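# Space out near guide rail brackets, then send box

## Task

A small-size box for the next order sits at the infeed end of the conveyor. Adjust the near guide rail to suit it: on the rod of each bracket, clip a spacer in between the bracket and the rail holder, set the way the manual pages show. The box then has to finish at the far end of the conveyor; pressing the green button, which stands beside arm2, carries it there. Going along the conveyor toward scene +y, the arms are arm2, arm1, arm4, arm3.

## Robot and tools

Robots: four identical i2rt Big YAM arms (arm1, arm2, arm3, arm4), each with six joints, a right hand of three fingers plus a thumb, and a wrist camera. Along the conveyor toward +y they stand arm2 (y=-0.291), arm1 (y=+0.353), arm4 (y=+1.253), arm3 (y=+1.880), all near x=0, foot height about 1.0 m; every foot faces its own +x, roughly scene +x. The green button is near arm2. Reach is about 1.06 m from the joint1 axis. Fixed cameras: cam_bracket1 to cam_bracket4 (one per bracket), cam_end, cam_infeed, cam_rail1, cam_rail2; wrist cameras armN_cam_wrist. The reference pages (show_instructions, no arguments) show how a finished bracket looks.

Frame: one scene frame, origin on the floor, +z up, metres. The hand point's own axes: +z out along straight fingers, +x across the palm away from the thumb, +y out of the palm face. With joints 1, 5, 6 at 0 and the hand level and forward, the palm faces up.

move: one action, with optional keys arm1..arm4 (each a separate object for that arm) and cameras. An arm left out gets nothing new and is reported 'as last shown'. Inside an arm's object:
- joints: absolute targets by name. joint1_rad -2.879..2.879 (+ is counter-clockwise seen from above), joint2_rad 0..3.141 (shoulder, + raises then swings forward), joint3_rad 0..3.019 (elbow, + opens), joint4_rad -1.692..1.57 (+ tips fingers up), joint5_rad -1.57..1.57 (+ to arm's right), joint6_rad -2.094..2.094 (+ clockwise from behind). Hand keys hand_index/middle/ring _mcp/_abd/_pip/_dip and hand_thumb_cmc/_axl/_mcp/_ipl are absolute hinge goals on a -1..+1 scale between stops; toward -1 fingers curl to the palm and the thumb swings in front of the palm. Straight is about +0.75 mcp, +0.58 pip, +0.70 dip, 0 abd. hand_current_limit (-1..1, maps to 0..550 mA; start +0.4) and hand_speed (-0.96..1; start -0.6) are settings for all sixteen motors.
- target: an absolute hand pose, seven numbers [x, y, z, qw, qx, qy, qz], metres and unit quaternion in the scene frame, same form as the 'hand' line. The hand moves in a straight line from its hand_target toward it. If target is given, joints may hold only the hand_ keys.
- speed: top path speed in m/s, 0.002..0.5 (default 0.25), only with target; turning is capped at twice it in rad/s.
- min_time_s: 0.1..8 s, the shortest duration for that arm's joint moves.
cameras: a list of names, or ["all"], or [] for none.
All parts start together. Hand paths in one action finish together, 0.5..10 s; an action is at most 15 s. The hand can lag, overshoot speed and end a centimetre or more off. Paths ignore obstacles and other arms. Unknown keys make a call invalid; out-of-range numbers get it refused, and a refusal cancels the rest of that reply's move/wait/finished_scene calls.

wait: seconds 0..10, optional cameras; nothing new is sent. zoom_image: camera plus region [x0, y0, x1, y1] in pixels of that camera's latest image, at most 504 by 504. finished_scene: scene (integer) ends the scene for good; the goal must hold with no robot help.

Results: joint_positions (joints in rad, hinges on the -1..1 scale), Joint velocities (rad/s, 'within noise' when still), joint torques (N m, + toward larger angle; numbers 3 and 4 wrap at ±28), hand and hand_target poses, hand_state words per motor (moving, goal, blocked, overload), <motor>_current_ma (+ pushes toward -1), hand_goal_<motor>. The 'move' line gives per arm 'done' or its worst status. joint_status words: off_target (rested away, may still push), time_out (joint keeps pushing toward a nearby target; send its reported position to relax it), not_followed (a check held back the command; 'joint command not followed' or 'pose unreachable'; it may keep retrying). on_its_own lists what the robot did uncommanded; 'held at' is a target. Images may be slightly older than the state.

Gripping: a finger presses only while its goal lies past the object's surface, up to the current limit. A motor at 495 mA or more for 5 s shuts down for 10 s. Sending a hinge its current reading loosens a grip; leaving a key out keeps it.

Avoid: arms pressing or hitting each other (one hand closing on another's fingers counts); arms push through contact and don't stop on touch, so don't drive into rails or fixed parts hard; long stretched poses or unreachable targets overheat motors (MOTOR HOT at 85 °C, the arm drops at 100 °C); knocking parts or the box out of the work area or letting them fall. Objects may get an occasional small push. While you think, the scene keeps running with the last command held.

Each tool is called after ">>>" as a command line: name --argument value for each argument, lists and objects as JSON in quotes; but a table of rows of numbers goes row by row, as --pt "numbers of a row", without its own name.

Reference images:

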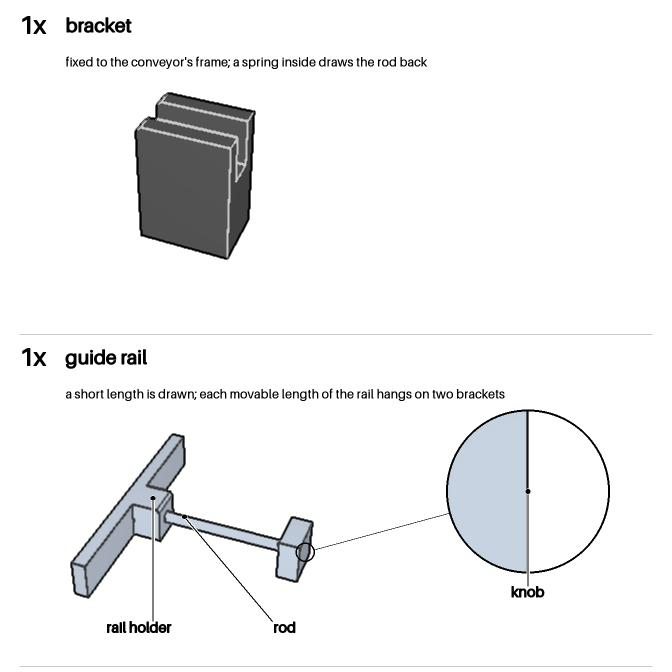

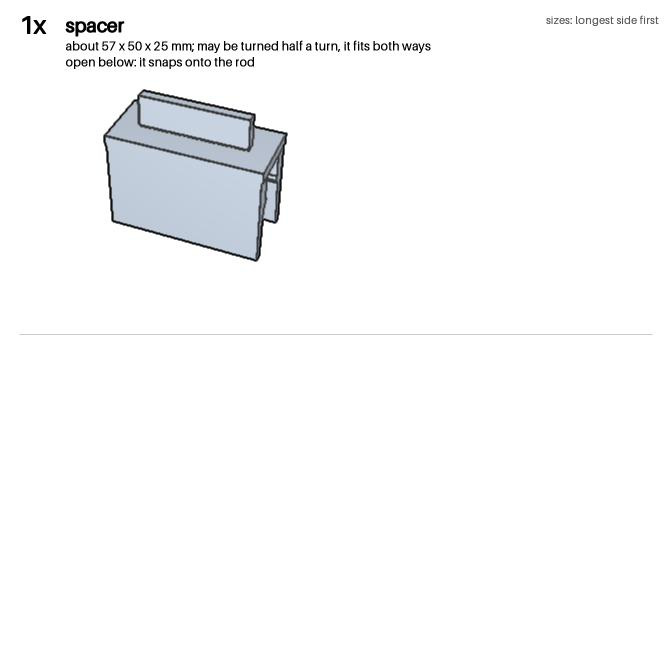

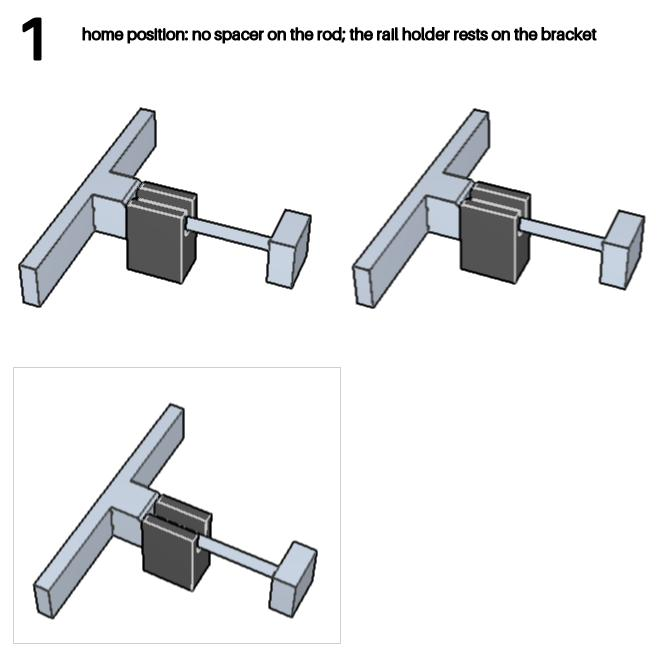

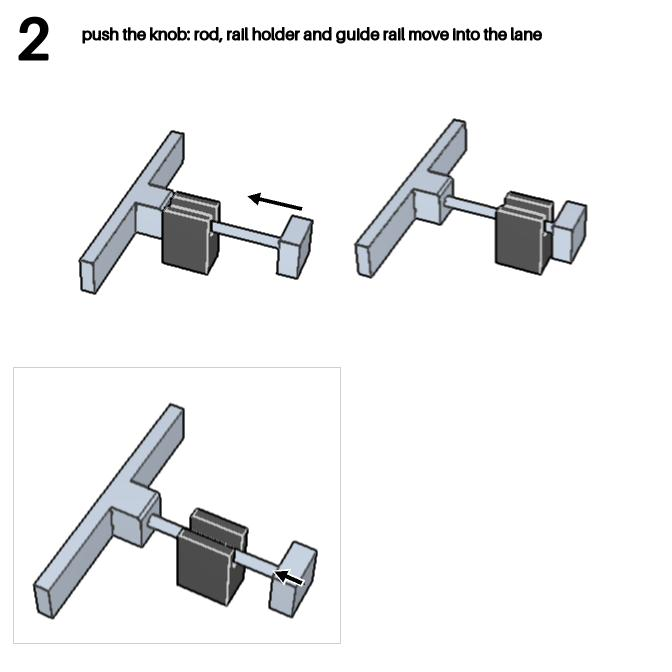

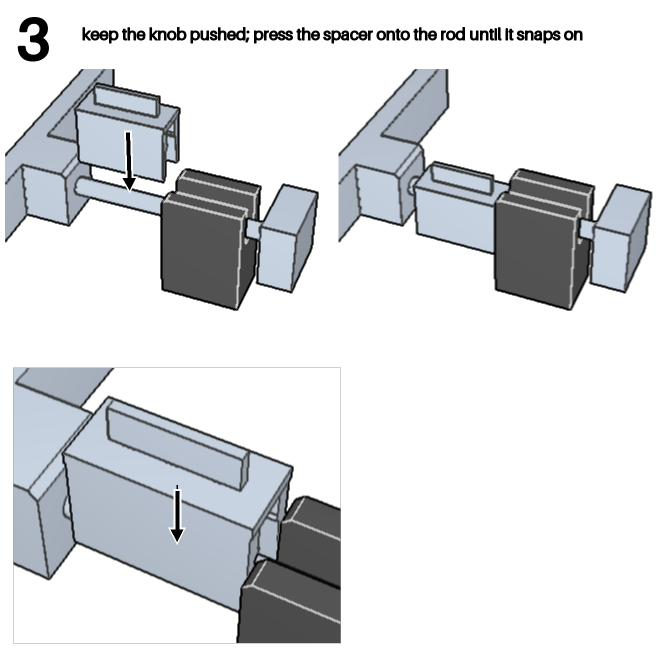

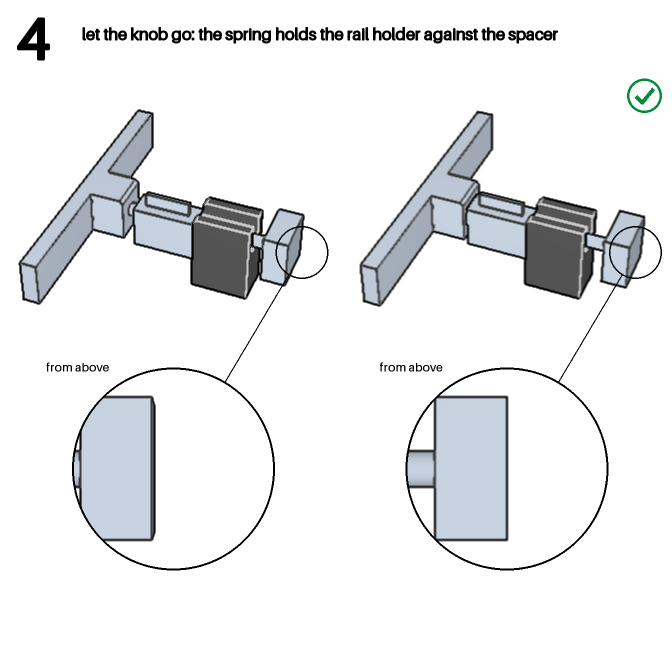

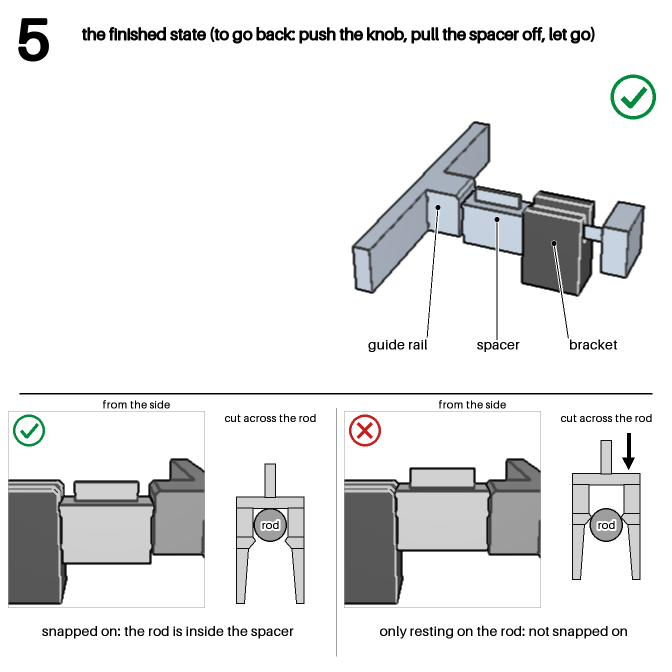

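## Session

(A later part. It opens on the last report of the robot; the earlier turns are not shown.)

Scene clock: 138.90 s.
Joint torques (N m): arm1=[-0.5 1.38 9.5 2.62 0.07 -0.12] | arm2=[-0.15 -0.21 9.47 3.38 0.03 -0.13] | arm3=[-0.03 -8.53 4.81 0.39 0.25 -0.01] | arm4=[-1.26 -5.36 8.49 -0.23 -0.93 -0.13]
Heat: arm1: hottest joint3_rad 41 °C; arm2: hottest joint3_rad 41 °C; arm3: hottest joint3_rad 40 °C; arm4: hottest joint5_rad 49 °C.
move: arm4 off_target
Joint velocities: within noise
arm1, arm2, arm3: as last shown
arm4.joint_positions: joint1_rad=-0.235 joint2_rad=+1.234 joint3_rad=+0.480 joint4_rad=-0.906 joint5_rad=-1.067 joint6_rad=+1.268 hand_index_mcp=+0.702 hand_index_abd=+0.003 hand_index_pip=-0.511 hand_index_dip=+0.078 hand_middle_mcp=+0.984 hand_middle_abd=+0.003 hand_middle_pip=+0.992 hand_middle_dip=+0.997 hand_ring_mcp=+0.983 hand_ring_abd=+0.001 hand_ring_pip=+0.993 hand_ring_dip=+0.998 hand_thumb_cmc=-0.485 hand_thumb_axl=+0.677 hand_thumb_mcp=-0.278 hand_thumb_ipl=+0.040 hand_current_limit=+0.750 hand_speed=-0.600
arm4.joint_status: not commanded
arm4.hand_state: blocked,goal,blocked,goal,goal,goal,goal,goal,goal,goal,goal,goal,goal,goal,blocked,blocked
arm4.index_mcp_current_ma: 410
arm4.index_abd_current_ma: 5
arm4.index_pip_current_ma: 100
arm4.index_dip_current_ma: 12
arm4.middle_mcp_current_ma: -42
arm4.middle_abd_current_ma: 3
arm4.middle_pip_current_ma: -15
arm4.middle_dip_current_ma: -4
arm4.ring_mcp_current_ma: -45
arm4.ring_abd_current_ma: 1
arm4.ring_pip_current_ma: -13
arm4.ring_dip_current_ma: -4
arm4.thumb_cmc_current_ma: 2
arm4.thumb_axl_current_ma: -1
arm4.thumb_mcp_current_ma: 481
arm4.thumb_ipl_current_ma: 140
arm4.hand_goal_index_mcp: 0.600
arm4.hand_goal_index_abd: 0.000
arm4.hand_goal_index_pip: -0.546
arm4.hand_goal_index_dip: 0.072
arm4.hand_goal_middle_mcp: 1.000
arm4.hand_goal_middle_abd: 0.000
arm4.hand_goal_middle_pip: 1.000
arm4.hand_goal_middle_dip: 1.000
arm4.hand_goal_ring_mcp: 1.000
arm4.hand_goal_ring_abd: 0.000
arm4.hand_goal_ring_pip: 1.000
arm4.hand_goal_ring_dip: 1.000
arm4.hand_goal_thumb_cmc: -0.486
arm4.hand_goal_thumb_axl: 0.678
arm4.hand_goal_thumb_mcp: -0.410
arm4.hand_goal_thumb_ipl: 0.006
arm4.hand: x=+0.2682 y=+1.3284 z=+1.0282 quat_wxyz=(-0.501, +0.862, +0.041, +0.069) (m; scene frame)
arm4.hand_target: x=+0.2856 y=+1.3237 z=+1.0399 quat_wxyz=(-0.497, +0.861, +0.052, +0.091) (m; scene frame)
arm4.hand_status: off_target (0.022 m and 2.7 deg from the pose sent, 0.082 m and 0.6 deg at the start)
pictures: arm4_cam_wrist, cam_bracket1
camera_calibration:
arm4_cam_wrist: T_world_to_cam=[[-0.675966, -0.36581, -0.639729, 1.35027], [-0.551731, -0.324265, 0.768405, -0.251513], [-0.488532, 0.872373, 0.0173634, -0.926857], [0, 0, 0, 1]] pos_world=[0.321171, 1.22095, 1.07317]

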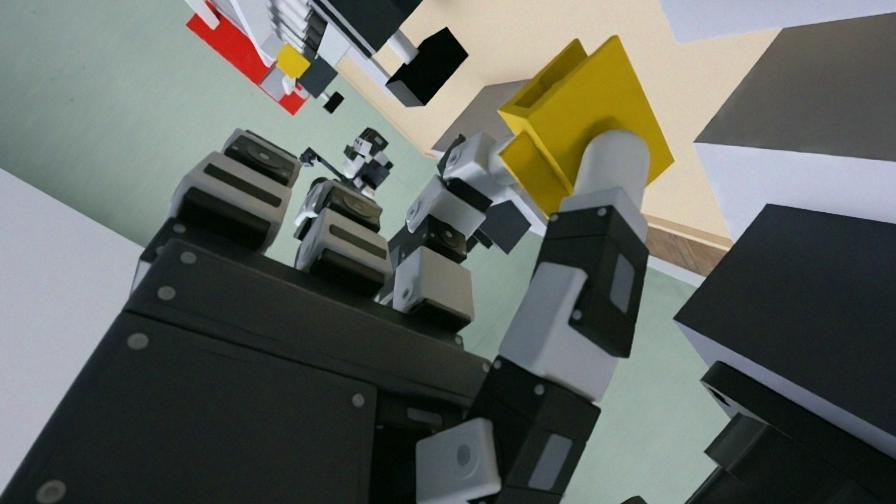

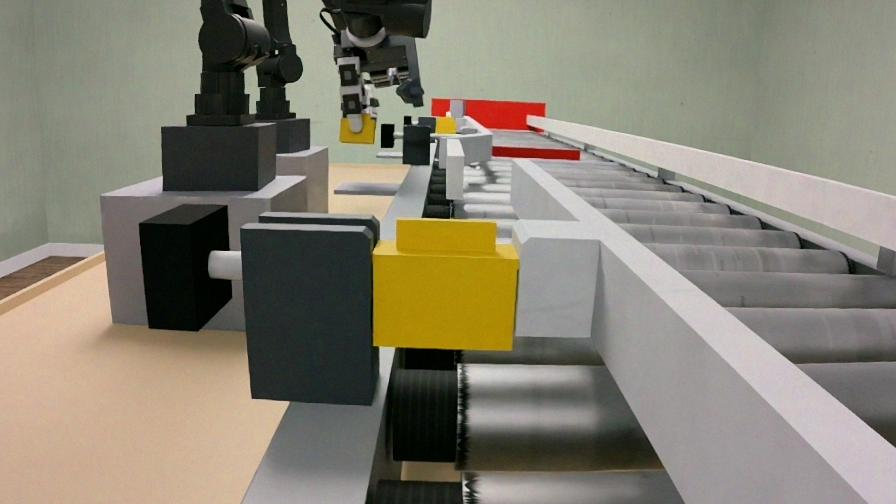

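>>> move --arm4 '{"target": [0.30, 1.34, 1.13, 0.4973, -0.8612, -0.0523, -0.0905], "speed": 0.12}'

>>> move --arm4 '{"target": [0.368, 1.48, 1.125, 0.4794, -0.8303, -0.1420, -0.2460], "speed": 0.12}' --cameras '["arm4_cam_wrist", "cam_bracket4", "cam_rail2"]'

Scene clock: 140.70 s.
Joint torques (N m): arm1=[-0.44 1.38 9.5 2.61 0.07 -0.13] | arm2=[-0.44 -0.26 9.37 3.38 0.05 -0.01] | arm3=[-0.03 -9.64 4.78 0.32 0.3 -0.01] | arm4=[0.03 -4.72 10.54 0.01 -0.93 0.14]
Heat: arm1: hottest joint3_rad 41 °C; arm2: hottest joint3_rad 41 °C; arm3: hottest joint3_rad 40 °C; arm4: hottest joint5_rad 49 °C.
move: arm4 off_target
Joint velocities: within noise
arm1, arm2: as last shown
arm3.joint_positions: joint1_rad=+1.107 joint2_rad=+1.437 joint3_rad=+0.649 joint4_rad=-0.793 joint5_rad=-0.005 joint6_rad=+0.965 hand_index_mcp=-0.473 hand_index_abd=+0.001 hand_index_pip=-0.998 hand_index_dip=+0.837 hand_middle_mcp=-0.472 hand_middle_abd=+0.000 hand_middle_pip=-0.998 hand_middle_dip=+0.837 hand_ring_mcp=-0.467 hand_ring_abd=+0.001 hand_ring_pip=-0.998 hand_ring_dip=+0.842 hand_thumb_cmc=+0.713 hand_thumb_axl=+0.677 hand_thumb_mcp=+0.220 hand_thumb_ipl=+0.165 hand_current_limit=+0.750 hand_speed=-0.500
arm3.joint_status: not commanded
arm3.hand_state: goal,goal,goal,goal,goal,goal,goal,goal,goal,goal,goal,goal,goal,goal,goal,goal
arm3.index_mcp_current_ma: 10
arm3.index_abd_current_ma: 1
arm3.index_pip_current_ma: 3
arm3.index_dip_current_ma: -4
arm3.middle_mcp_current_ma: 11
arm3.middle_abd_current_ma: 0
arm3.middle_pip_current_ma: 4
arm3.middle_dip_current_ma: -5
arm3.ring_mcp_current_ma: 27
arm3.ring_abd_current_ma: 1
arm3.ring_pip_current_ma: 3
arm3.ring_dip_current_ma: 3
arm3.thumb_cmc_current_ma: -1
arm3.thumb_axl_current_ma: -1
arm3.thumb_mcp_current_ma: -15
arm3.thumb_ipl_current_ma: -7
arm3.hand_goal_index_mcp: -0.478
arm3.hand_goal_index_abd: 0.000
arm3.hand_goal_index_pip: -1.000
arm3.hand_goal_index_dip: 0.840
arm3.hand_goal_middle_mcp: -0.478
arm3.hand_goal_middle_abd: 0.000
arm3.hand_goal_middle_pip: -1.000
arm3.hand_goal_middle_dip: 0.840
arm3.hand_goal_ring_mcp: -0.478
arm3.hand_goal_ring_abd: 0.000
arm3.hand_goal_ring_pip: -1.000
arm3.hand_goal_ring_dip: 0.840
arm3.hand_goal_thumb_cmc: 0.714
arm3.hand_goal_thumb_axl: 0.678
arm3.hand_goal_thumb_mcp: 0.226
arm3.hand_goal_thumb_ipl: 0.168
arm3.hand: x=+0.1979 y=+2.1093 z=+1.0024 quat_wxyz=(+0.000, +0.706, +0.708, -0.001) (m; scene frame)
arm3.hand_target: x=+0.1999 y=+2.1060 z=+1.0000 quat_wxyz=(+0.000, +0.707, +0.707, +0.000) (m; scene frame)
arm3.hand_status: not commanded
arm4.joint_positions: joint1_rad=-0.185 joint2_rad=+1.064 joint3_rad=+0.633 joint4_rad=-1.109 joint5_rad=-1.067 joint6_rad=+1.381 hand_index_mcp=+0.702 hand_index_abd=+0.003 hand_index_pip=-0.511 hand_index_dip=+0.078 hand_middle_mcp=+0.984 hand_middle_abd=+0.003 hand_middle_pip=+0.992 hand_middle_dip=+0.997 hand_ring_mcp=+0.983 hand_ring_abd=+0.001 hand_ring_pip=+0.993 hand_ring_dip=+0.998 hand_thumb_cmc=-0.485 hand_thumb_axl=+0.677 hand_thumb_mcp=-0.278 hand_thumb_ipl=+0.040 hand_current_limit=+0.750 hand_speed=-0.600
arm4.joint_status: not commanded
arm4.hand_state: blocked,goal,blocked,goal,goal,goal,goal,goal,goal,goal,goal,goal,goal,goal,blocked,blocked
arm4.index_mcp_current_ma: 409
arm4.index_abd_current_ma: 5
arm4.index_pip_current_ma: 100
arm4.index_dip_current_ma: 12
arm4.middle_mcp_current_ma: -42
arm4.middle_abd_current_ma: 3
arm4.middle_pip_current_ma: -15
arm4.middle_dip_current_ma: -4
arm4.ring_mcp_current_ma: -45
arm4.ring_abd_current_ma: 1
arm4.ring_pip_current_ma: -13
arm4.ring_dip_current_ma: -4
arm4.thumb_cmc_current_ma: 2
arm4.thumb_axl_current_ma: -1
arm4.thumb_mcp_current_ma: 481
arm4.thumb_ipl_current_ma: 140
arm4.hand_goal_index_mcp: 0.600
arm4.hand_goal_index_abd: 0.000
arm4.hand_goal_index_pip: -0.546
arm4.hand_goal_index_dip: 0.072
arm4.hand_goal_middle_mcp: 1.000
arm4.hand_goal_middle_abd: 0.000
arm4.hand_goal_middle_pip: 1.000
arm4.hand_goal_middle_dip: 1.000
arm4.hand_goal_ring_mcp: 1.000
arm4.hand_goal_ring_abd: 0.000
arm4.hand_goal_ring_pip: 1.000
arm4.hand_goal_ring_dip: 1.000
arm4.hand_goal_thumb_cmc: -0.486
arm4.hand_goal_thumb_axl: 0.678
arm4.hand_goal_thumb_mcp: -0.410
arm4.hand_goal_thumb_ipl: 0.006
arm4.hand: x=+0.2884 y=+1.3387 z=+1.1132 quat_wxyz=(-0.499, +0.862, +0.045, +0.079) (m; scene frame)
arm4.hand_target: x=+0.2995 y=+1.3402 z=+1.1297 quat_wxyz=(-0.498, +0.861, +0.052, +0.091) (m; scene frame)
arm4.hand_status: off_target (0.020 m and 1.5 deg from the pose sent, 0.107 m and 2.7 deg at the start)
pictures: none

Scene clock: 142.90 s.
Joint torques (N m): arm1=[-0.44 1.49 9.51 2.62 0.06 -0.12] | arm2=[-0.03 -0.62 9.46 3.28 0.05 -0.05] | arm3=[0.62 -8.94 4.75 0.24 0.27 0.02] | arm4=[-0.26 -4.07 8.69 3.07 -0.28 0.1]
Heat: arm1: hottest joint3_rad 41 °C; arm2: hottest joint3_rad 41 °C; arm3: hottest joint3_rad 40 °C; arm4: hottest joint5_rad 48 °C.
move: arm4 done
Joint velocities: within noise
arm1, arm2, arm3: as last shown
arm4.joint_positions: joint1_rad=+0.326 joint2_rad=+1.057 joint3_rad=+0.528 joint4_rad=-0.081 joint5_rad=-0.750 joint6_rad=+2.044 hand_index_mcp=+0.702 hand_index_abd=+0.003 hand_index_pip=-0.511 hand_index_dip=+0.078 hand_middle_mcp=+0.984 hand_middle_abd=+0.003 hand_middle_pip=+0.993 hand_middle_dip=+0.997 hand_ring_mcp=+0.983 hand_ring_abd=+0.001 hand_ring_pip=+0.994 hand_ring_dip=+0.998 hand_thumb_cmc=-0.485 hand_thumb_axl=+0.678 hand_thumb_mcp=-0.278 hand_thumb_ipl=+0.040 hand_current_limit=+0.750 hand_speed=-0.600
arm4.joint_status: not commanded
arm4.hand_state: blocked,goal,blocked,goal,goal,goal,goal,goal,goal,goal,goal,goal,goal,goal,blocked,blocked
arm4.index_mcp_current_ma: 408
arm4.index_abd_current_ma: 5
arm4.index_pip_current_ma: 101
arm4.index_dip_current_ma: 12
arm4.middle_mcp_current_ma: -42
arm4.middle_abd_current_ma: 3
arm4.middle_pip_current_ma: -13
arm4.middle_dip_current_ma: -4
arm4.ring_mcp_current_ma: -45
arm4.ring_abd_current_ma: 1
arm4.ring_pip_current_ma: -12
arm4.ring_dip_current_ma: -4
arm4.thumb_cmc_current_ma: 2
arm4.thumb_axl_current_ma: 0
arm4.thumb_mcp_current_ma: 481
arm4.thumb_ipl_current_ma: 140
arm4.hand_goal_index_mcp: 0.600
arm4.hand_goal_index_abd: 0.000
arm4.hand_goal_index_pip: -0.546
arm4.hand_goal_index_dip: 0.072
arm4.hand_goal_middle_mcp: 1.000
arm4.hand_goal_middle_abd: 0.000
arm4.hand_goal_middle_pip: 1.000
arm4.hand_goal_middle_dip: 1.000
arm4.hand_goal_ring_mcp: 1.000
arm4.hand_goal_ring_abd: 0.000
arm4.hand_goal_ring_pip: 1.000
arm4.hand_goal_ring_dip: 1.000
arm4.hand_goal_thumb_cmc: -0.486
arm4.hand_goal_thumb_axl: 0.678
arm4.hand_goal_thumb_mcp: -0.410
arm4.hand_goal_thumb_ipl: 0.006
arm4.hand: x=+0.3645 y=+1.4758 z=+1.1227 quat_wxyz=(-0.476, +0.833, +0.143, +0.242) (m; scene frame)
arm4.hand_target: x=+0.3680 y=+1.4800 z=+1.1252 quat_wxyz=(-0.479, +0.830, +0.142, +0.246) (m; scene frame)
arm4.hand_status: done (0.006 m and 0.7 deg from the pose sent, 0.163 m and 22.5 deg at the start)
pictures: arm4_cam_wrist, cam_bracket4, cam_rail2
camera_calibration:
arm4_cam_wrist: T_world_to_cam=[[-0.366813, -0.377196, -0.850395, 1.67043], [-0.812418, -0.315474, 0.490361, 0.171082], [-0.45324, 0.870747, -0.19072, -0.786891], [0, 0, 0, 1]] pos_world=[0.395076, 1.36923, 1.18656]

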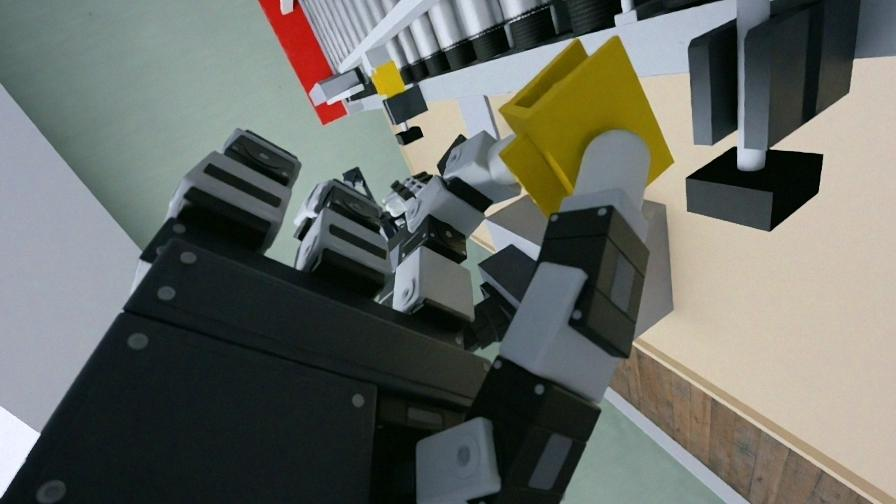

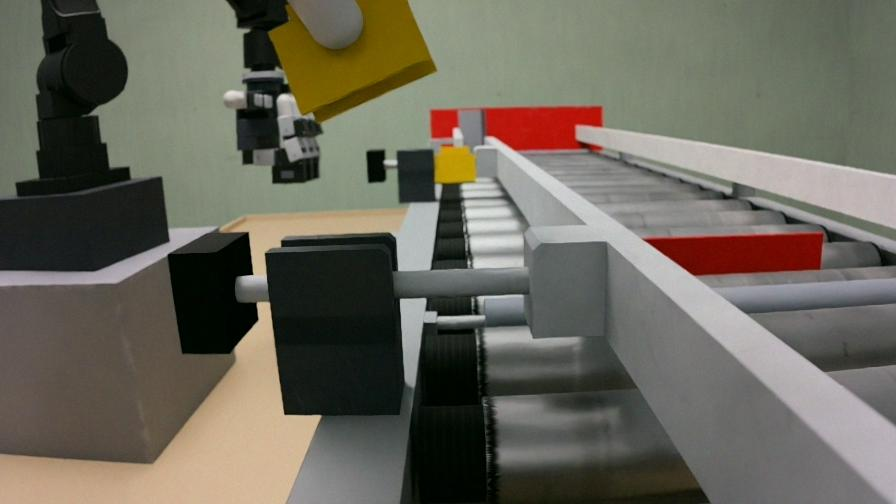

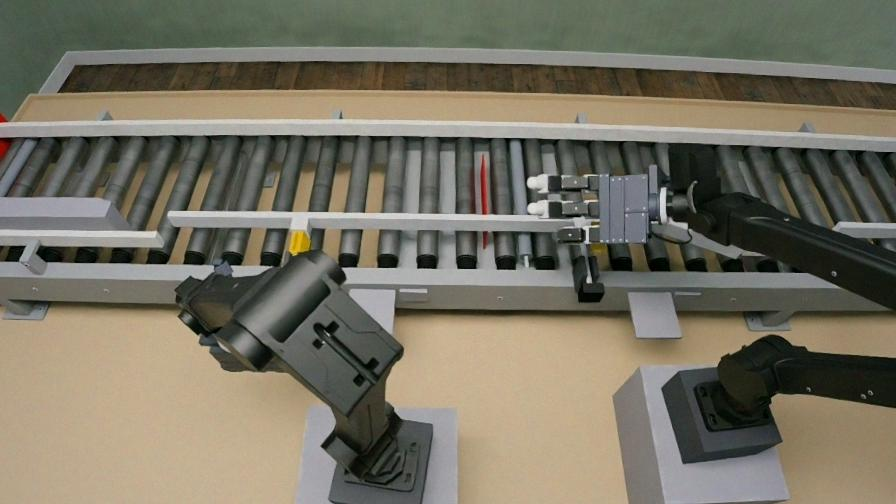

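>>> move --arm4 '{"target": [0.366, 1.482, 1.064, 0.4794, -0.8303, -0.1420, -0.2460], "speed": 0.07}' --cameras '["cam_bracket4"]'

>>> zoom_image --camera "cam_bracket4" --region '[240, 100, 440, 280]'

Scene clock: 144.47 s.
Joint torques (N m): arm1=[-0.5 1.49 9.5 2.61 0.07 -0.12] | arm2=[-0.91 0.21 9.29 3.15 0.08 -0.09] | arm3=[-0.5 -9.35 4.68 0.27 0.24 0.01] | arm4=[0.21 -4.72 7.28 3.1 -0.27 0.1]
Heat: arm1: hottest joint3_rad 41 °C; arm2: hottest joint3_rad 42 °C; arm3: hottest joint3_rad 40 °C; arm4: hottest joint5_rad 48 °C.
move: arm4 done
Joint velocities: within noise
arm1, arm2, arm3: as last shown
arm4.joint_positions: joint1_rad=+0.331 joint2_rad=+1.214 joint3_rad=+0.434 joint4_rad=+0.176 joint5_rad=-0.742 joint6_rad=+2.051 hand_index_mcp=+0.698 hand_index_abd=+0.003 hand_index_pip=-0.510 hand_index_dip=+0.080 hand_middle_mcp=+0.984 hand_middle_abd=+0.003 hand_middle_pip=+0.993 hand_middle_dip=+0.997 hand_ring_mcp=+0.983 hand_ring_abd=+0.001 hand_ring_pip=+0.994 hand_ring_dip=+0.998 hand_thumb_cmc=-0.483 hand_thumb_axl=+0.680 hand_thumb_mcp=-0.278 hand_thumb_ipl=+0.040 hand_current_limit=+0.750 hand_speed=-0.600
arm4.joint_status: not commanded
arm4.hand_state: blocked,goal,blocked,goal,goal,goal,goal,goal,goal,goal,goal,goal,goal,goal,blocked,blocked
arm4.index_mcp_current_ma: 388
arm4.index_abd_current_ma: 5
arm4.index_pip_current_ma: 103
arm4.index_dip_current_ma: 17
arm4.middle_mcp_current_ma: -42
arm4.middle_abd_current_ma: 3
arm4.middle_pip_current_ma: -13
arm4.middle_dip_current_ma: -4
arm4.ring_mcp_current_ma: -45
arm4.ring_abd_current_ma: 1
arm4.ring_pip_current_ma: -12
arm4.ring_dip_current_ma: -4
arm4.thumb_cmc_current_ma: 5
arm4.thumb_axl_current_ma: 4
arm4.thumb_mcp_current_ma: 481
arm4.thumb_ipl_current_ma: 140
arm4.hand_goal_index_mcp: 0.600
arm4.hand_goal_index_abd: 0.000
arm4.hand_goal_index_pip: -0.546
arm4.hand_goal_index_dip: 0.072
arm4.hand_goal_middle_mcp: 1.000
arm4.hand_goal_middle_abd: 0.000
arm4.hand_goal_middle_pip: 1.000
arm4.hand_goal_middle_dip: 1.000
arm4.hand_goal_ring_mcp: 1.000
arm4.hand_goal_ring_abd: 0.000
arm4.hand_goal_ring_pip: 1.000
arm4.hand_goal_ring_dip: 1.000
arm4.hand_goal_thumb_cmc: -0.486
arm4.hand_goal_thumb_axl: 0.678
arm4.hand_goal_thumb_mcp: -0.410
arm4.hand_goal_thumb_ipl: 0.006
arm4.hand: x=+0.3642 y=+1.4765 z=+1.0629 quat_wxyz=(-0.475, +0.833, +0.141, +0.244) (m; scene frame)
arm4.hand_target: x=+0.3658 y=+1.4820 z=+1.0641 quat_wxyz=(-0.479, +0.830, +0.142, +0.246) (m; scene frame)
arm4.hand_status: done (0.006 m and 0.6 deg from the pose sent, 0.059 m and 0.7 deg at the start)
pictures: cam_bracket4

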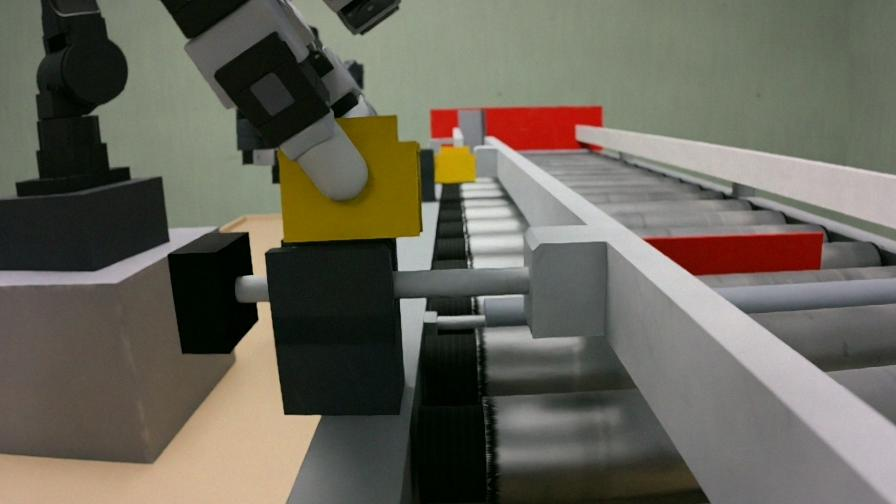

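Scaled by 2.520 from the camera's 896x504 image, which has a finer 1280x720 frame.

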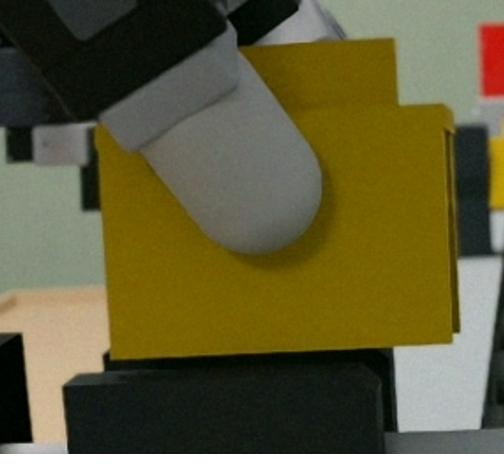

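>>> move --arm4 '{"joints": {"hand_index_pip": -0.66}}' --cameras '["cam_bracket4", "arm4_cam_wrist"]'

>>> zoom_image --camera "cam_bracket4" --region '[240, 100, 440, 280]'

Scene clock: 146.27 s.
Joint torques (N m): arm1=[-0.5 1.44 9.51 2.61 0.06 -0.12] | arm2=[0.44 0.03 9.5 3.4 0.02 -0.08] | arm3=[-0.15 -8.88 4.71 0.28 0.28 -0.02] | arm4=[0.21 -4.66 7.32 3.1 -0.27 0.1]
Heat: arm1: hottest joint3_rad 41 °C; arm2: hottest joint3_rad 42 °C; arm3: hottest joint3_rad 40 °C; arm4: hottest joint5_rad 47 °C.
move: arm4 off_target
Joint velocities: within noise
arm1.joint_positions: joint1_rad=-0.080 joint2_rad=+0.609 joint3_rad=+1.380 joint4_rad=-1.288 joint5_rad=-0.058 joint6_rad=+1.162 hand_index_mcp=+0.754 hand_index_abd=+0.001 hand_index_pip=+0.577 hand_index_dip=+0.696 hand_middle_mcp=+0.754 hand_middle_abd=+0.000 hand_middle_pip=+0.577 hand_middle_dip=+0.696 hand_ring_mcp=+0.754 hand_ring_abd=+0.001 hand_ring_pip=+0.577 hand_ring_dip=+0.696 hand_thumb_cmc=+0.714 hand_thumb_axl=+0.677 hand_thumb_mcp=+0.226 hand_thumb_ipl=+0.168 hand_current_limit=+0.400 hand_speed=-0.600
arm1.joint_status: not commanded
arm1.hand_state: goal,goal,goal,goal,goal,goal,goal,goal,goal,goal,goal,goal,goal,goal,goal,goal
arm1.index_mcp_current_ma: 0
arm1.index_abd_current_ma: 0
arm1.index_pip_current_ma: 1
arm1.index_dip_current_ma: 0
arm1.middle_mcp_current_ma: 0
arm1.middle_abd_current_ma: 0
arm1.middle_pip_current_ma: 1
arm1.middle_dip_current_ma: 0
arm1.ring_mcp_current_ma: 0
arm1.ring_abd_current_ma: 0
arm1.ring_pip_current_ma: 1
arm1.ring_dip_current_ma: 0
arm1.thumb_cmc_current_ma: 0
arm1.thumb_axl_current_ma: -1
arm1.thumb_mcp_current_ma: 0
arm1.thumb_ipl_current_ma: 0
arm1.hand_goal_index_mcp: 0.754
arm1.hand_goal_index_abd: 0.000
arm1.hand_goal_index_pip: 0.576
arm1.hand_goal_index_dip: 0.696
arm1.hand_goal_middle_mcp: 0.754
arm1.hand_goal_middle_abd: 0.000
arm1.hand_goal_middle_pip: 0.576
arm1.hand_goal_middle_dip: 0.696
arm1.hand_goal_ring_mcp: 0.754
arm1.hand_goal_ring_abd: 0.000
arm1.hand_goal_ring_pip: 0.576
arm1.hand_goal_ring_dip: 0.696
arm1.hand_goal_thumb_cmc: 0.714
arm1.hand_goal_thumb_axl: 0.678
arm1.hand_goal_thumb_mcp: 0.226
arm1.hand_goal_thumb_ipl: 0.168
arm1.hand: x=+0.2785 y=+0.2857 z=+1.5353 quat_wxyz=(+0.068, +0.840, +0.206, +0.498) (m; scene frame)
arm1.hand_target: x=+0.2758 y=+0.2856 z=+1.5450 quat_wxyz=(+0.070, +0.834, +0.205, +0.507) (m; scene frame)
arm1.hand_status: not commanded
arm2.joint_positions: joint1_rad=-0.169 joint2_rad=+0.607 joint3_rad=+1.362 joint4_rad=-1.180 joint5_rad=-0.019 joint6_rad=+1.058 hand_index_mcp=+0.755 hand_index_abd=+0.001 hand_index_pip=+0.577 hand_index_dip=+0.696 hand_middle_mcp=+0.755 hand_middle_abd=+0.000 hand_middle_pip=+0.577 hand_middle_dip=+0.696 hand_ring_mcp=+0.755 hand_ring_abd=+0.000 hand_ring_pip=+0.577 hand_ring_dip=+0.696 hand_thumb_cmc=+0.715 hand_thumb_axl=+0.677 hand_thumb_mcp=+0.226 hand_thumb_ipl=+0.168 hand_current_limit=+0.400 hand_speed=-0.600
arm2.joint_status: not commanded
arm2.hand_state: goal,goal,goal,goal,goal,goal,goal,goal,goal,goal,goal,goal,goal,goal,goal,goal
arm2.index_mcp_current_ma: 0
arm2.index_abd_current_ma: 0
arm2.index_pip_current_ma: 0
arm2.index_dip_current_ma: 0
arm2.middle_mcp_current_ma: 0
arm2.middle_abd_current_ma: 0
arm2.middle_pip_current_ma: 0
arm2.middle_dip_current_ma: 0
arm2.ring_mcp_current_ma: 0
arm2.ring_abd_current_ma: 0
arm2.ring_pip_current_ma: 0
arm2.ring_dip_current_ma: 0
arm2.thumb_cmc_current_ma: 0
arm2.thumb_axl_current_ma: 0
arm2.thumb_mcp_current_ma: 0
arm2.thumb_ipl_current_ma: 0
arm2.hand_goal_index_mcp: 0.754
arm2.hand_goal_index_abd: 0.000
arm2.hand_goal_index_pip: 0.576
arm2.hand_goal_index_dip: 0.696
arm2.hand_goal_middle_mcp: 0.754
arm2.hand_goal_middle_abd: 0.000
arm2.hand_goal_middle_pip: 0.576
arm2.hand_goal_middle_dip: 0.696
arm2.hand_goal_ring_mcp: 0.754
arm2.hand_goal_ring_abd: 0.000
arm2.hand_goal_ring_pip: 0.576
arm2.hand_goal_ring_dip: 0.696
arm2.hand_goal_thumb_cmc: 0.714
arm2.hand_goal_thumb_axl: 0.678
arm2.hand_goal_thumb_mcp: 0.226
arm2.hand_goal_thumb_ipl: 0.168
arm2.hand: x=+0.1640 y=-0.4516 z=+1.5901 quat_wxyz=(+0.212, +0.838, +0.087, +0.496) (m; scene frame)
arm2.hand_target: x=+0.1609 y=-0.4505 z=+1.6004 quat_wxyz=(+0.216, +0.832, +0.086, +0.505) (m; scene frame)
arm2.hand_status: not commanded
arm3: as last shown
arm4.joint_positions: joint1_rad=+0.331 joint2_rad=+1.214 joint3_rad=+0.434 joint4_rad=+0.177 joint5_rad=-0.742 joint6_rad=+2.051 hand_index_mcp=+0.698 hand_index_abd=+0.003 hand_index_pip=-0.540 hand_index_dip=+0.086 hand_middle_mcp=+0.984 hand_middle_abd=+0.003 hand_middle_pip=+0.993 hand_middle_dip=+0.997 hand_ring_mcp=+0.983 hand_ring_abd=+0.001 hand_ring_pip=+0.994 hand_ring_dip=+0.998 hand_thumb_cmc=-0.482 hand_thumb_axl=+0.681 hand_thumb_mcp=-0.278 hand_thumb_ipl=+0.048 hand_current_limit=+0.750 hand_speed=-0.600
arm4.joint_status: hand_index_pip off_target (ended at -0.540, target -0.660)
arm4.hand_state: blocked,goal,blocked,goal,goal,goal,goal,goal,goal,goal,goal,goal,goal,goal,blocked,blocked
arm4.index_mcp_current_ma: 388
arm4.index_abd_current_ma: 5
arm4.index_pip_current_ma: 466
arm4.index_dip_current_ma: 33
arm4.middle_mcp_current_ma: -42
arm4.middle_abd_current_ma: 3
arm4.middle_pip_current_ma: -13
arm4.middle_dip_current_ma: -4
arm4.ring_mcp_current_ma: -45
arm4.ring_abd_current_ma: 1
arm4.ring_pip_current_ma: -12
arm4.ring_dip_current_ma: -4
arm4.thumb_cmc_current_ma: 7
arm4.thumb_axl_current_ma: 7
arm4.thumb_mcp_current_ma: 481
arm4.thumb_ipl_current_ma: 183
arm4.hand_goal_index_mcp: 0.600
arm4.hand_goal_index_abd: 0.000
arm4.hand_goal_index_pip: -0.660
arm4.hand_goal_index_dip: 0.072
arm4.hand_goal_middle_mcp: 1.000
arm4.hand_goal_middle_abd: 0.000
arm4.hand_goal_middle_pip: 1.000
arm4.hand_goal_middle_dip: 1.000
arm4.hand_goal_ring_mcp: 1.000
arm4.hand_goal_ring_abd: 0.000
arm4.hand_goal_ring_pip: 1.000
arm4.hand_goal_ring_dip: 1.000
arm4.hand_goal_thumb_cmc: -0.486
arm4.hand_goal_thumb_axl: 0.678
arm4.hand_goal_thumb_mcp: -0.410
arm4.hand_goal_thumb_ipl: 0.006
arm4.hand: x=+0.3642 y=+1.4765 z=+1.0629 quat_wxyz=(-0.475, +0.833, +0.141, +0.244) (m; scene frame)
arm4.hand_target: x=+0.3659 y=+1.4820 z=+1.0642 quat_wxyz=(-0.479, +0.830, +0.142, +0.246) (m; scene frame)
arm4.hand_status: not commanded
pictures: arm4_cam_wrist, cam_bracket4
camera_calibration:
arm4_cam_wrist: T_world_to_cam=[[-0.366921, -0.374779, -0.851417, 1.6173], [-0.814866, -0.31201, 0.488511, 0.198087], [-0.448734, 0.873035, -0.190912, -0.803878], [0, 0, 0, 1]] pos_world=[0.394109, 1.36975, 1.12676]

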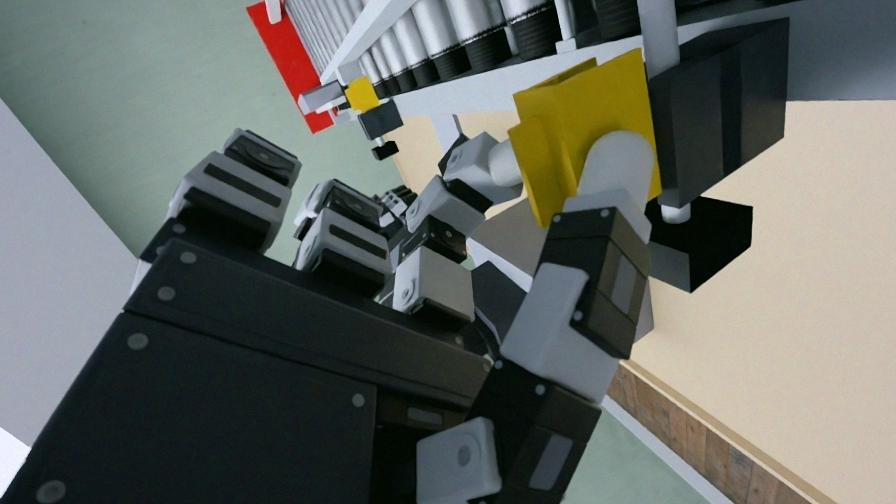

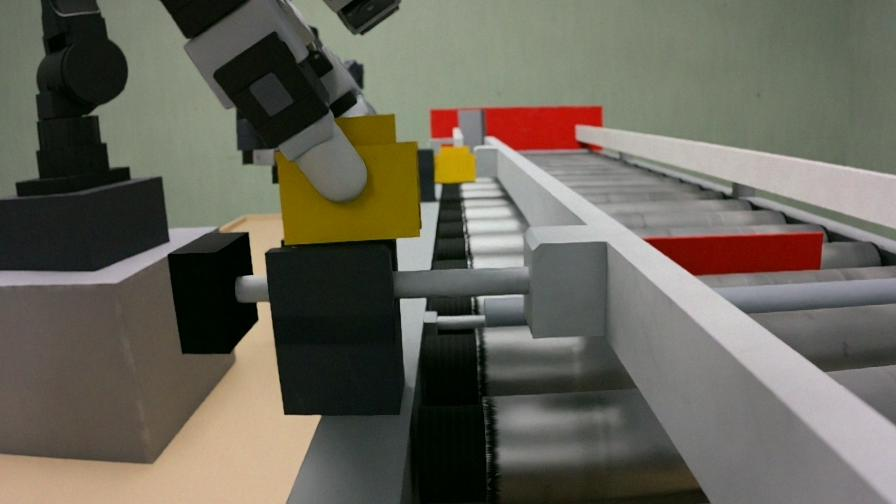

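Scaled by 2.520 from the camera's 896x504 image, which has a finer 1280x720 frame.

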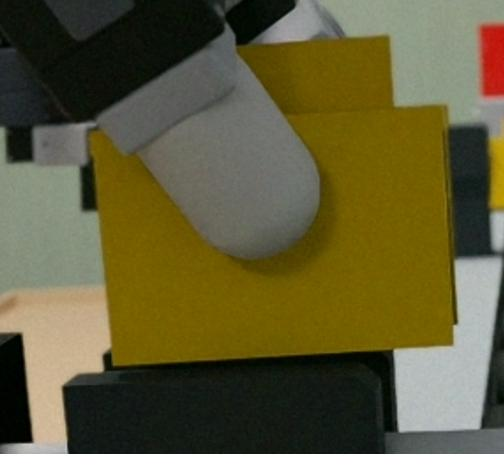

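>>> move --arm4 '{"target":[0.388,1.478,1.095,0.4794,-0.8303,-0.1420,-0.2460],"speed":0.05}' --cameras '["cam_bracket4"]'

>>> move --arm4 '{"target":[0.400,1.476,1.125,0.4794,-0.8303,-0.1420,-0.2460],"speed":0.05}' --cameras '["cam_bracket4", "arm4_cam_wrist"]'

Scene clock: 148.47 s.
Joint torques (N m): arm1=[-0.56 1.44 9.51 2.61 0.06 -0.12] | arm2=[0.09 0.26 9.17 3.34 0.03 -0.07] | arm3=[-0.15 -9.64 4.92 0.17 0.26 -0.01] | arm4=[-1.2 -7.3 10.69 1.62 -0.54 -0.17]
Heat: arm1: hottest joint3_rad 41 °C; arm2: hottest joint3_rad 42 °C; arm3: hottest joint3_rad 40 °C; arm4: hottest joint5_rad 47 °C.
move: arm4 off_target
Joint velocities: within noise
arm1, arm2, arm3: as last shown
arm4.joint_positions: joint1_rad=+0.309 joint2_rad=+1.207 joint3_rad=+0.484 joint4_rad=+0.063 joint5_rad=-0.770 joint6_rad=+2.048 hand_index_mcp=+0.698 hand_index_abd=+0.003 hand_index_pip=-0.547 hand_index_dip=+0.087 hand_middle_mcp=+0.984 hand_middle_abd=+0.003 hand_middle_pip=+0.993 hand_middle_dip=+0.997 hand_ring_mcp=+0.983 hand_ring_abd=+0.001 hand_ring_pip=+0.994 hand_ring_dip=+0.998 hand_thumb_cmc=-0.481 hand_thumb_axl=+0.682 hand_thumb_mcp=-0.278 hand_thumb_ipl=+0.052 hand_current_limit=+0.750 hand_speed=-0.600
arm4.joint_status: not commanded
arm4.hand_state: blocked,goal,blocked,goal,goal,goal,goal,goal,goal,goal,goal,goal,goal,goal,blocked,blocked
arm4.index_mcp_current_ma: 388
arm4.index_abd_current_ma: 5
arm4.index_pip_current_ma: 429
arm4.index_dip_current_ma: 34
arm4.middle_mcp_current_ma: -42
arm4.middle_abd_current_ma: 3
arm4.middle_pip_current_ma: -13
arm4.middle_dip_current_ma: -4
arm4.ring_mcp_current_ma: -45
arm4.ring_abd_current_ma: 1
arm4.ring_pip_current_ma: -12
arm4.ring_dip_current_ma: -4
arm4.thumb_cmc_current_ma: 9
arm4.thumb_axl_current_ma: 9
arm4.thumb_mcp_current_ma: 481
arm4.thumb_ipl_current_ma: 201
arm4.hand_goal_index_mcp: 0.600
arm4.hand_goal_index_abd: 0.000
arm4.hand_goal_index_pip: -0.660
arm4.hand_goal_index_dip: 0.072
arm4.hand_goal_middle_mcp: 1.000
arm4.hand_goal_middle_abd: 0.000
arm4.hand_goal_middle_pip: 1.000
arm4.hand_goal_middle_dip: 1.000
arm4.hand_goal_ring_mcp: 1.000
arm4.hand_goal_ring_abd: 0.000
arm4.hand_goal_ring_pip: 1.000
arm4.hand_goal_ring_dip: 1.000
arm4.hand_goal_thumb_cmc: -0.486
arm4.hand_goal_thumb_axl: 0.678
arm4.hand_goal_thumb_mcp: -0.410
arm4.hand_goal_thumb_ipl: 0.006
arm4.hand: x=+0.3676 y=+1.4734 z=+1.0704 quat_wxyz=(-0.476, +0.842, +0.130, +0.220) (m; scene frame)
arm4.hand_target: x=+0.3871 y=+1.4777 z=+1.0954 quat_wxyz=(-0.479, +0.830, +0.142, +0.246) (m; scene frame)
arm4.hand_status: off_target (0.032 m and 3.5 deg from the pose sent, 0.040 m and 0.6 deg at the start)
pictures: cam_bracket4

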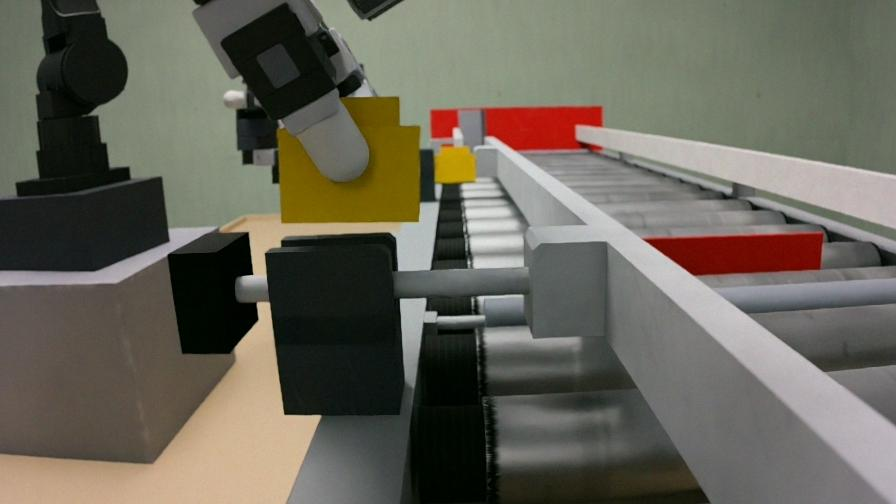

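Scene clock: 149.63 s.
Joint torques (N m): arm1=[-0.5 1.55 9.51 2.61 0.06 -0.12] | arm2=[-0.38 -0.15 9.33 3.45 0.01 -0.02] | arm3=[-0.62 -9.17 4.59 0.17 0.27 -0.01] | arm4=[-1.14 -7.36 11.52 1.59 -0.55 -0.16]
Heat: arm1: hottest joint3_rad 41 °C; arm2: hottest joint3_rad 42 °C; arm3: hottest joint3_rad 40 °C; arm4: hottest joint5_rad 47 °C.
move: arm4 off_target
Joint velocities: within noise
arm1, arm2, arm3: as last shown
arm4.joint_positions: joint1_rad=+0.289 joint2_rad=+1.172 joint3_rad=+0.553 joint4_rad=-0.057 joint5_rad=-0.787 joint6_rad=+2.031 hand_index_mcp=+0.698 hand_index_abd=+0.003 hand_index_pip=-0.547 hand_index_dip=+0.087 hand_middle_mcp=+0.984 hand_middle_abd=+0.003 hand_middle_pip=+0.993 hand_middle_dip=+0.997 hand_ring_mcp=+0.983 hand_ring_abd=+0.001 hand_ring_pip=+0.994 hand_ring_dip=+0.998 hand_thumb_cmc=-0.481 hand_thumb_axl=+0.682 hand_thumb_mcp=-0.278 hand_thumb_ipl=+0.052 hand_current_limit=+0.750 hand_speed=-0.600
arm4.joint_status: not commanded
arm4.hand_state: blocked,goal,blocked,goal,goal,goal,goal,goal,goal,goal,goal,goal,goal,goal,blocked,blocked
arm4.index_mcp_current_ma: 388
arm4.index_abd_current_ma: 5
arm4.index_pip_current_ma: 429
arm4.index_dip_current_ma: 34
arm4.middle_mcp_current_ma: -42
arm4.middle_abd_current_ma: 3
arm4.middle_pip_current_ma: -13
arm4.middle_dip_current_ma: -4
arm4.ring_mcp_current_ma: -45
arm4.ring_abd_current_ma: 1
arm4.ring_pip_current_ma: -12
arm4.ring_dip_current_ma: -4
arm4.thumb_cmc_current_ma: 9
arm4.thumb_axl_current_ma: 9
arm4.thumb_mcp_current_ma: 481
arm4.thumb_ipl_current_ma: 201
arm4.hand_goal_index_mcp: 0.600
arm4.hand_goal_index_abd: 0.000
arm4.hand_goal_index_pip: -0.660
arm4.hand_goal_index_dip: 0.072
arm4.hand_goal_middle_mcp: 1.000
arm4.hand_goal_middle_abd: 0.000
arm4.hand_goal_middle_pip: 1.000
arm4.hand_goal_middle_dip: 1.000
arm4.hand_goal_ring_mcp: 1.000
arm4.hand_goal_ring_abd: 0.000
arm4.hand_goal_ring_pip: 1.000
arm4.hand_goal_ring_dip: 1.000
arm4.hand_goal_thumb_cmc: -0.486
arm4.hand_goal_thumb_axl: 0.678
arm4.hand_goal_thumb_mcp: -0.410
arm4.hand_goal_thumb_ipl: 0.006
arm4.hand: x=+0.3793 y=+1.4721 z=+1.0972 quat_wxyz=(-0.476, +0.842, +0.129, +0.218) (m; scene frame)
arm4.hand_target: x=+0.3988 y=+1.4756 z=+1.1252 quat_wxyz=(-0.479, +0.830, +0.142, +0.246) (m; scene frame)
arm4.hand_status: off_target (0.035 m and 3.8 deg from the pose sent, 0.064 m and 3.6 deg at the start)
pictures: arm4_cam_wrist, cam_bracket4
camera_calibration:
arm4_cam_wrist: T_world_to_cam=[[-0.416891, -0.38288, -0.824381, 1.65151], [-0.783164, -0.309043, 0.539581, 0.119836], [-0.461364, 0.870572, -0.171021, -0.800125], [0, 0, 0, 1]] pos_world=[0.413201, 1.36593, 1.15997]

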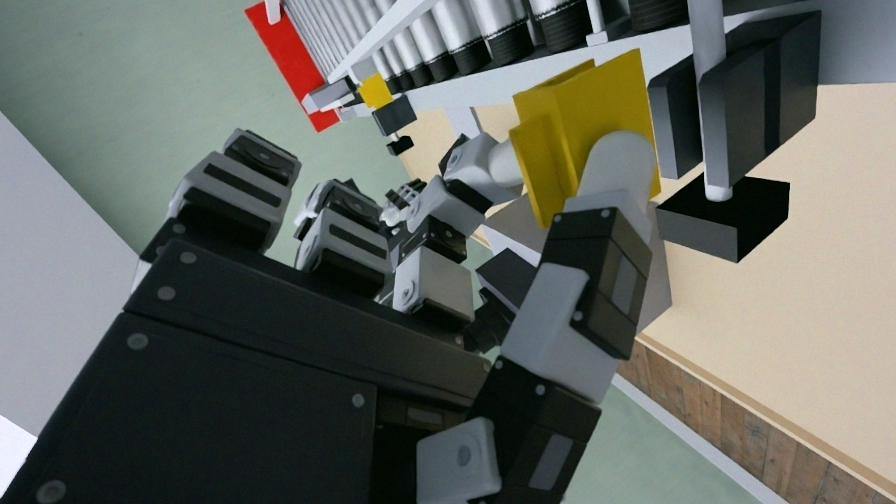

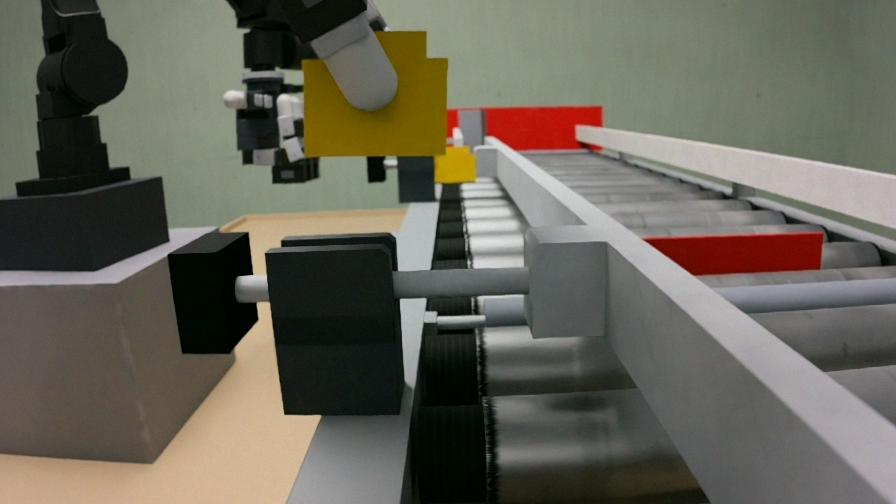

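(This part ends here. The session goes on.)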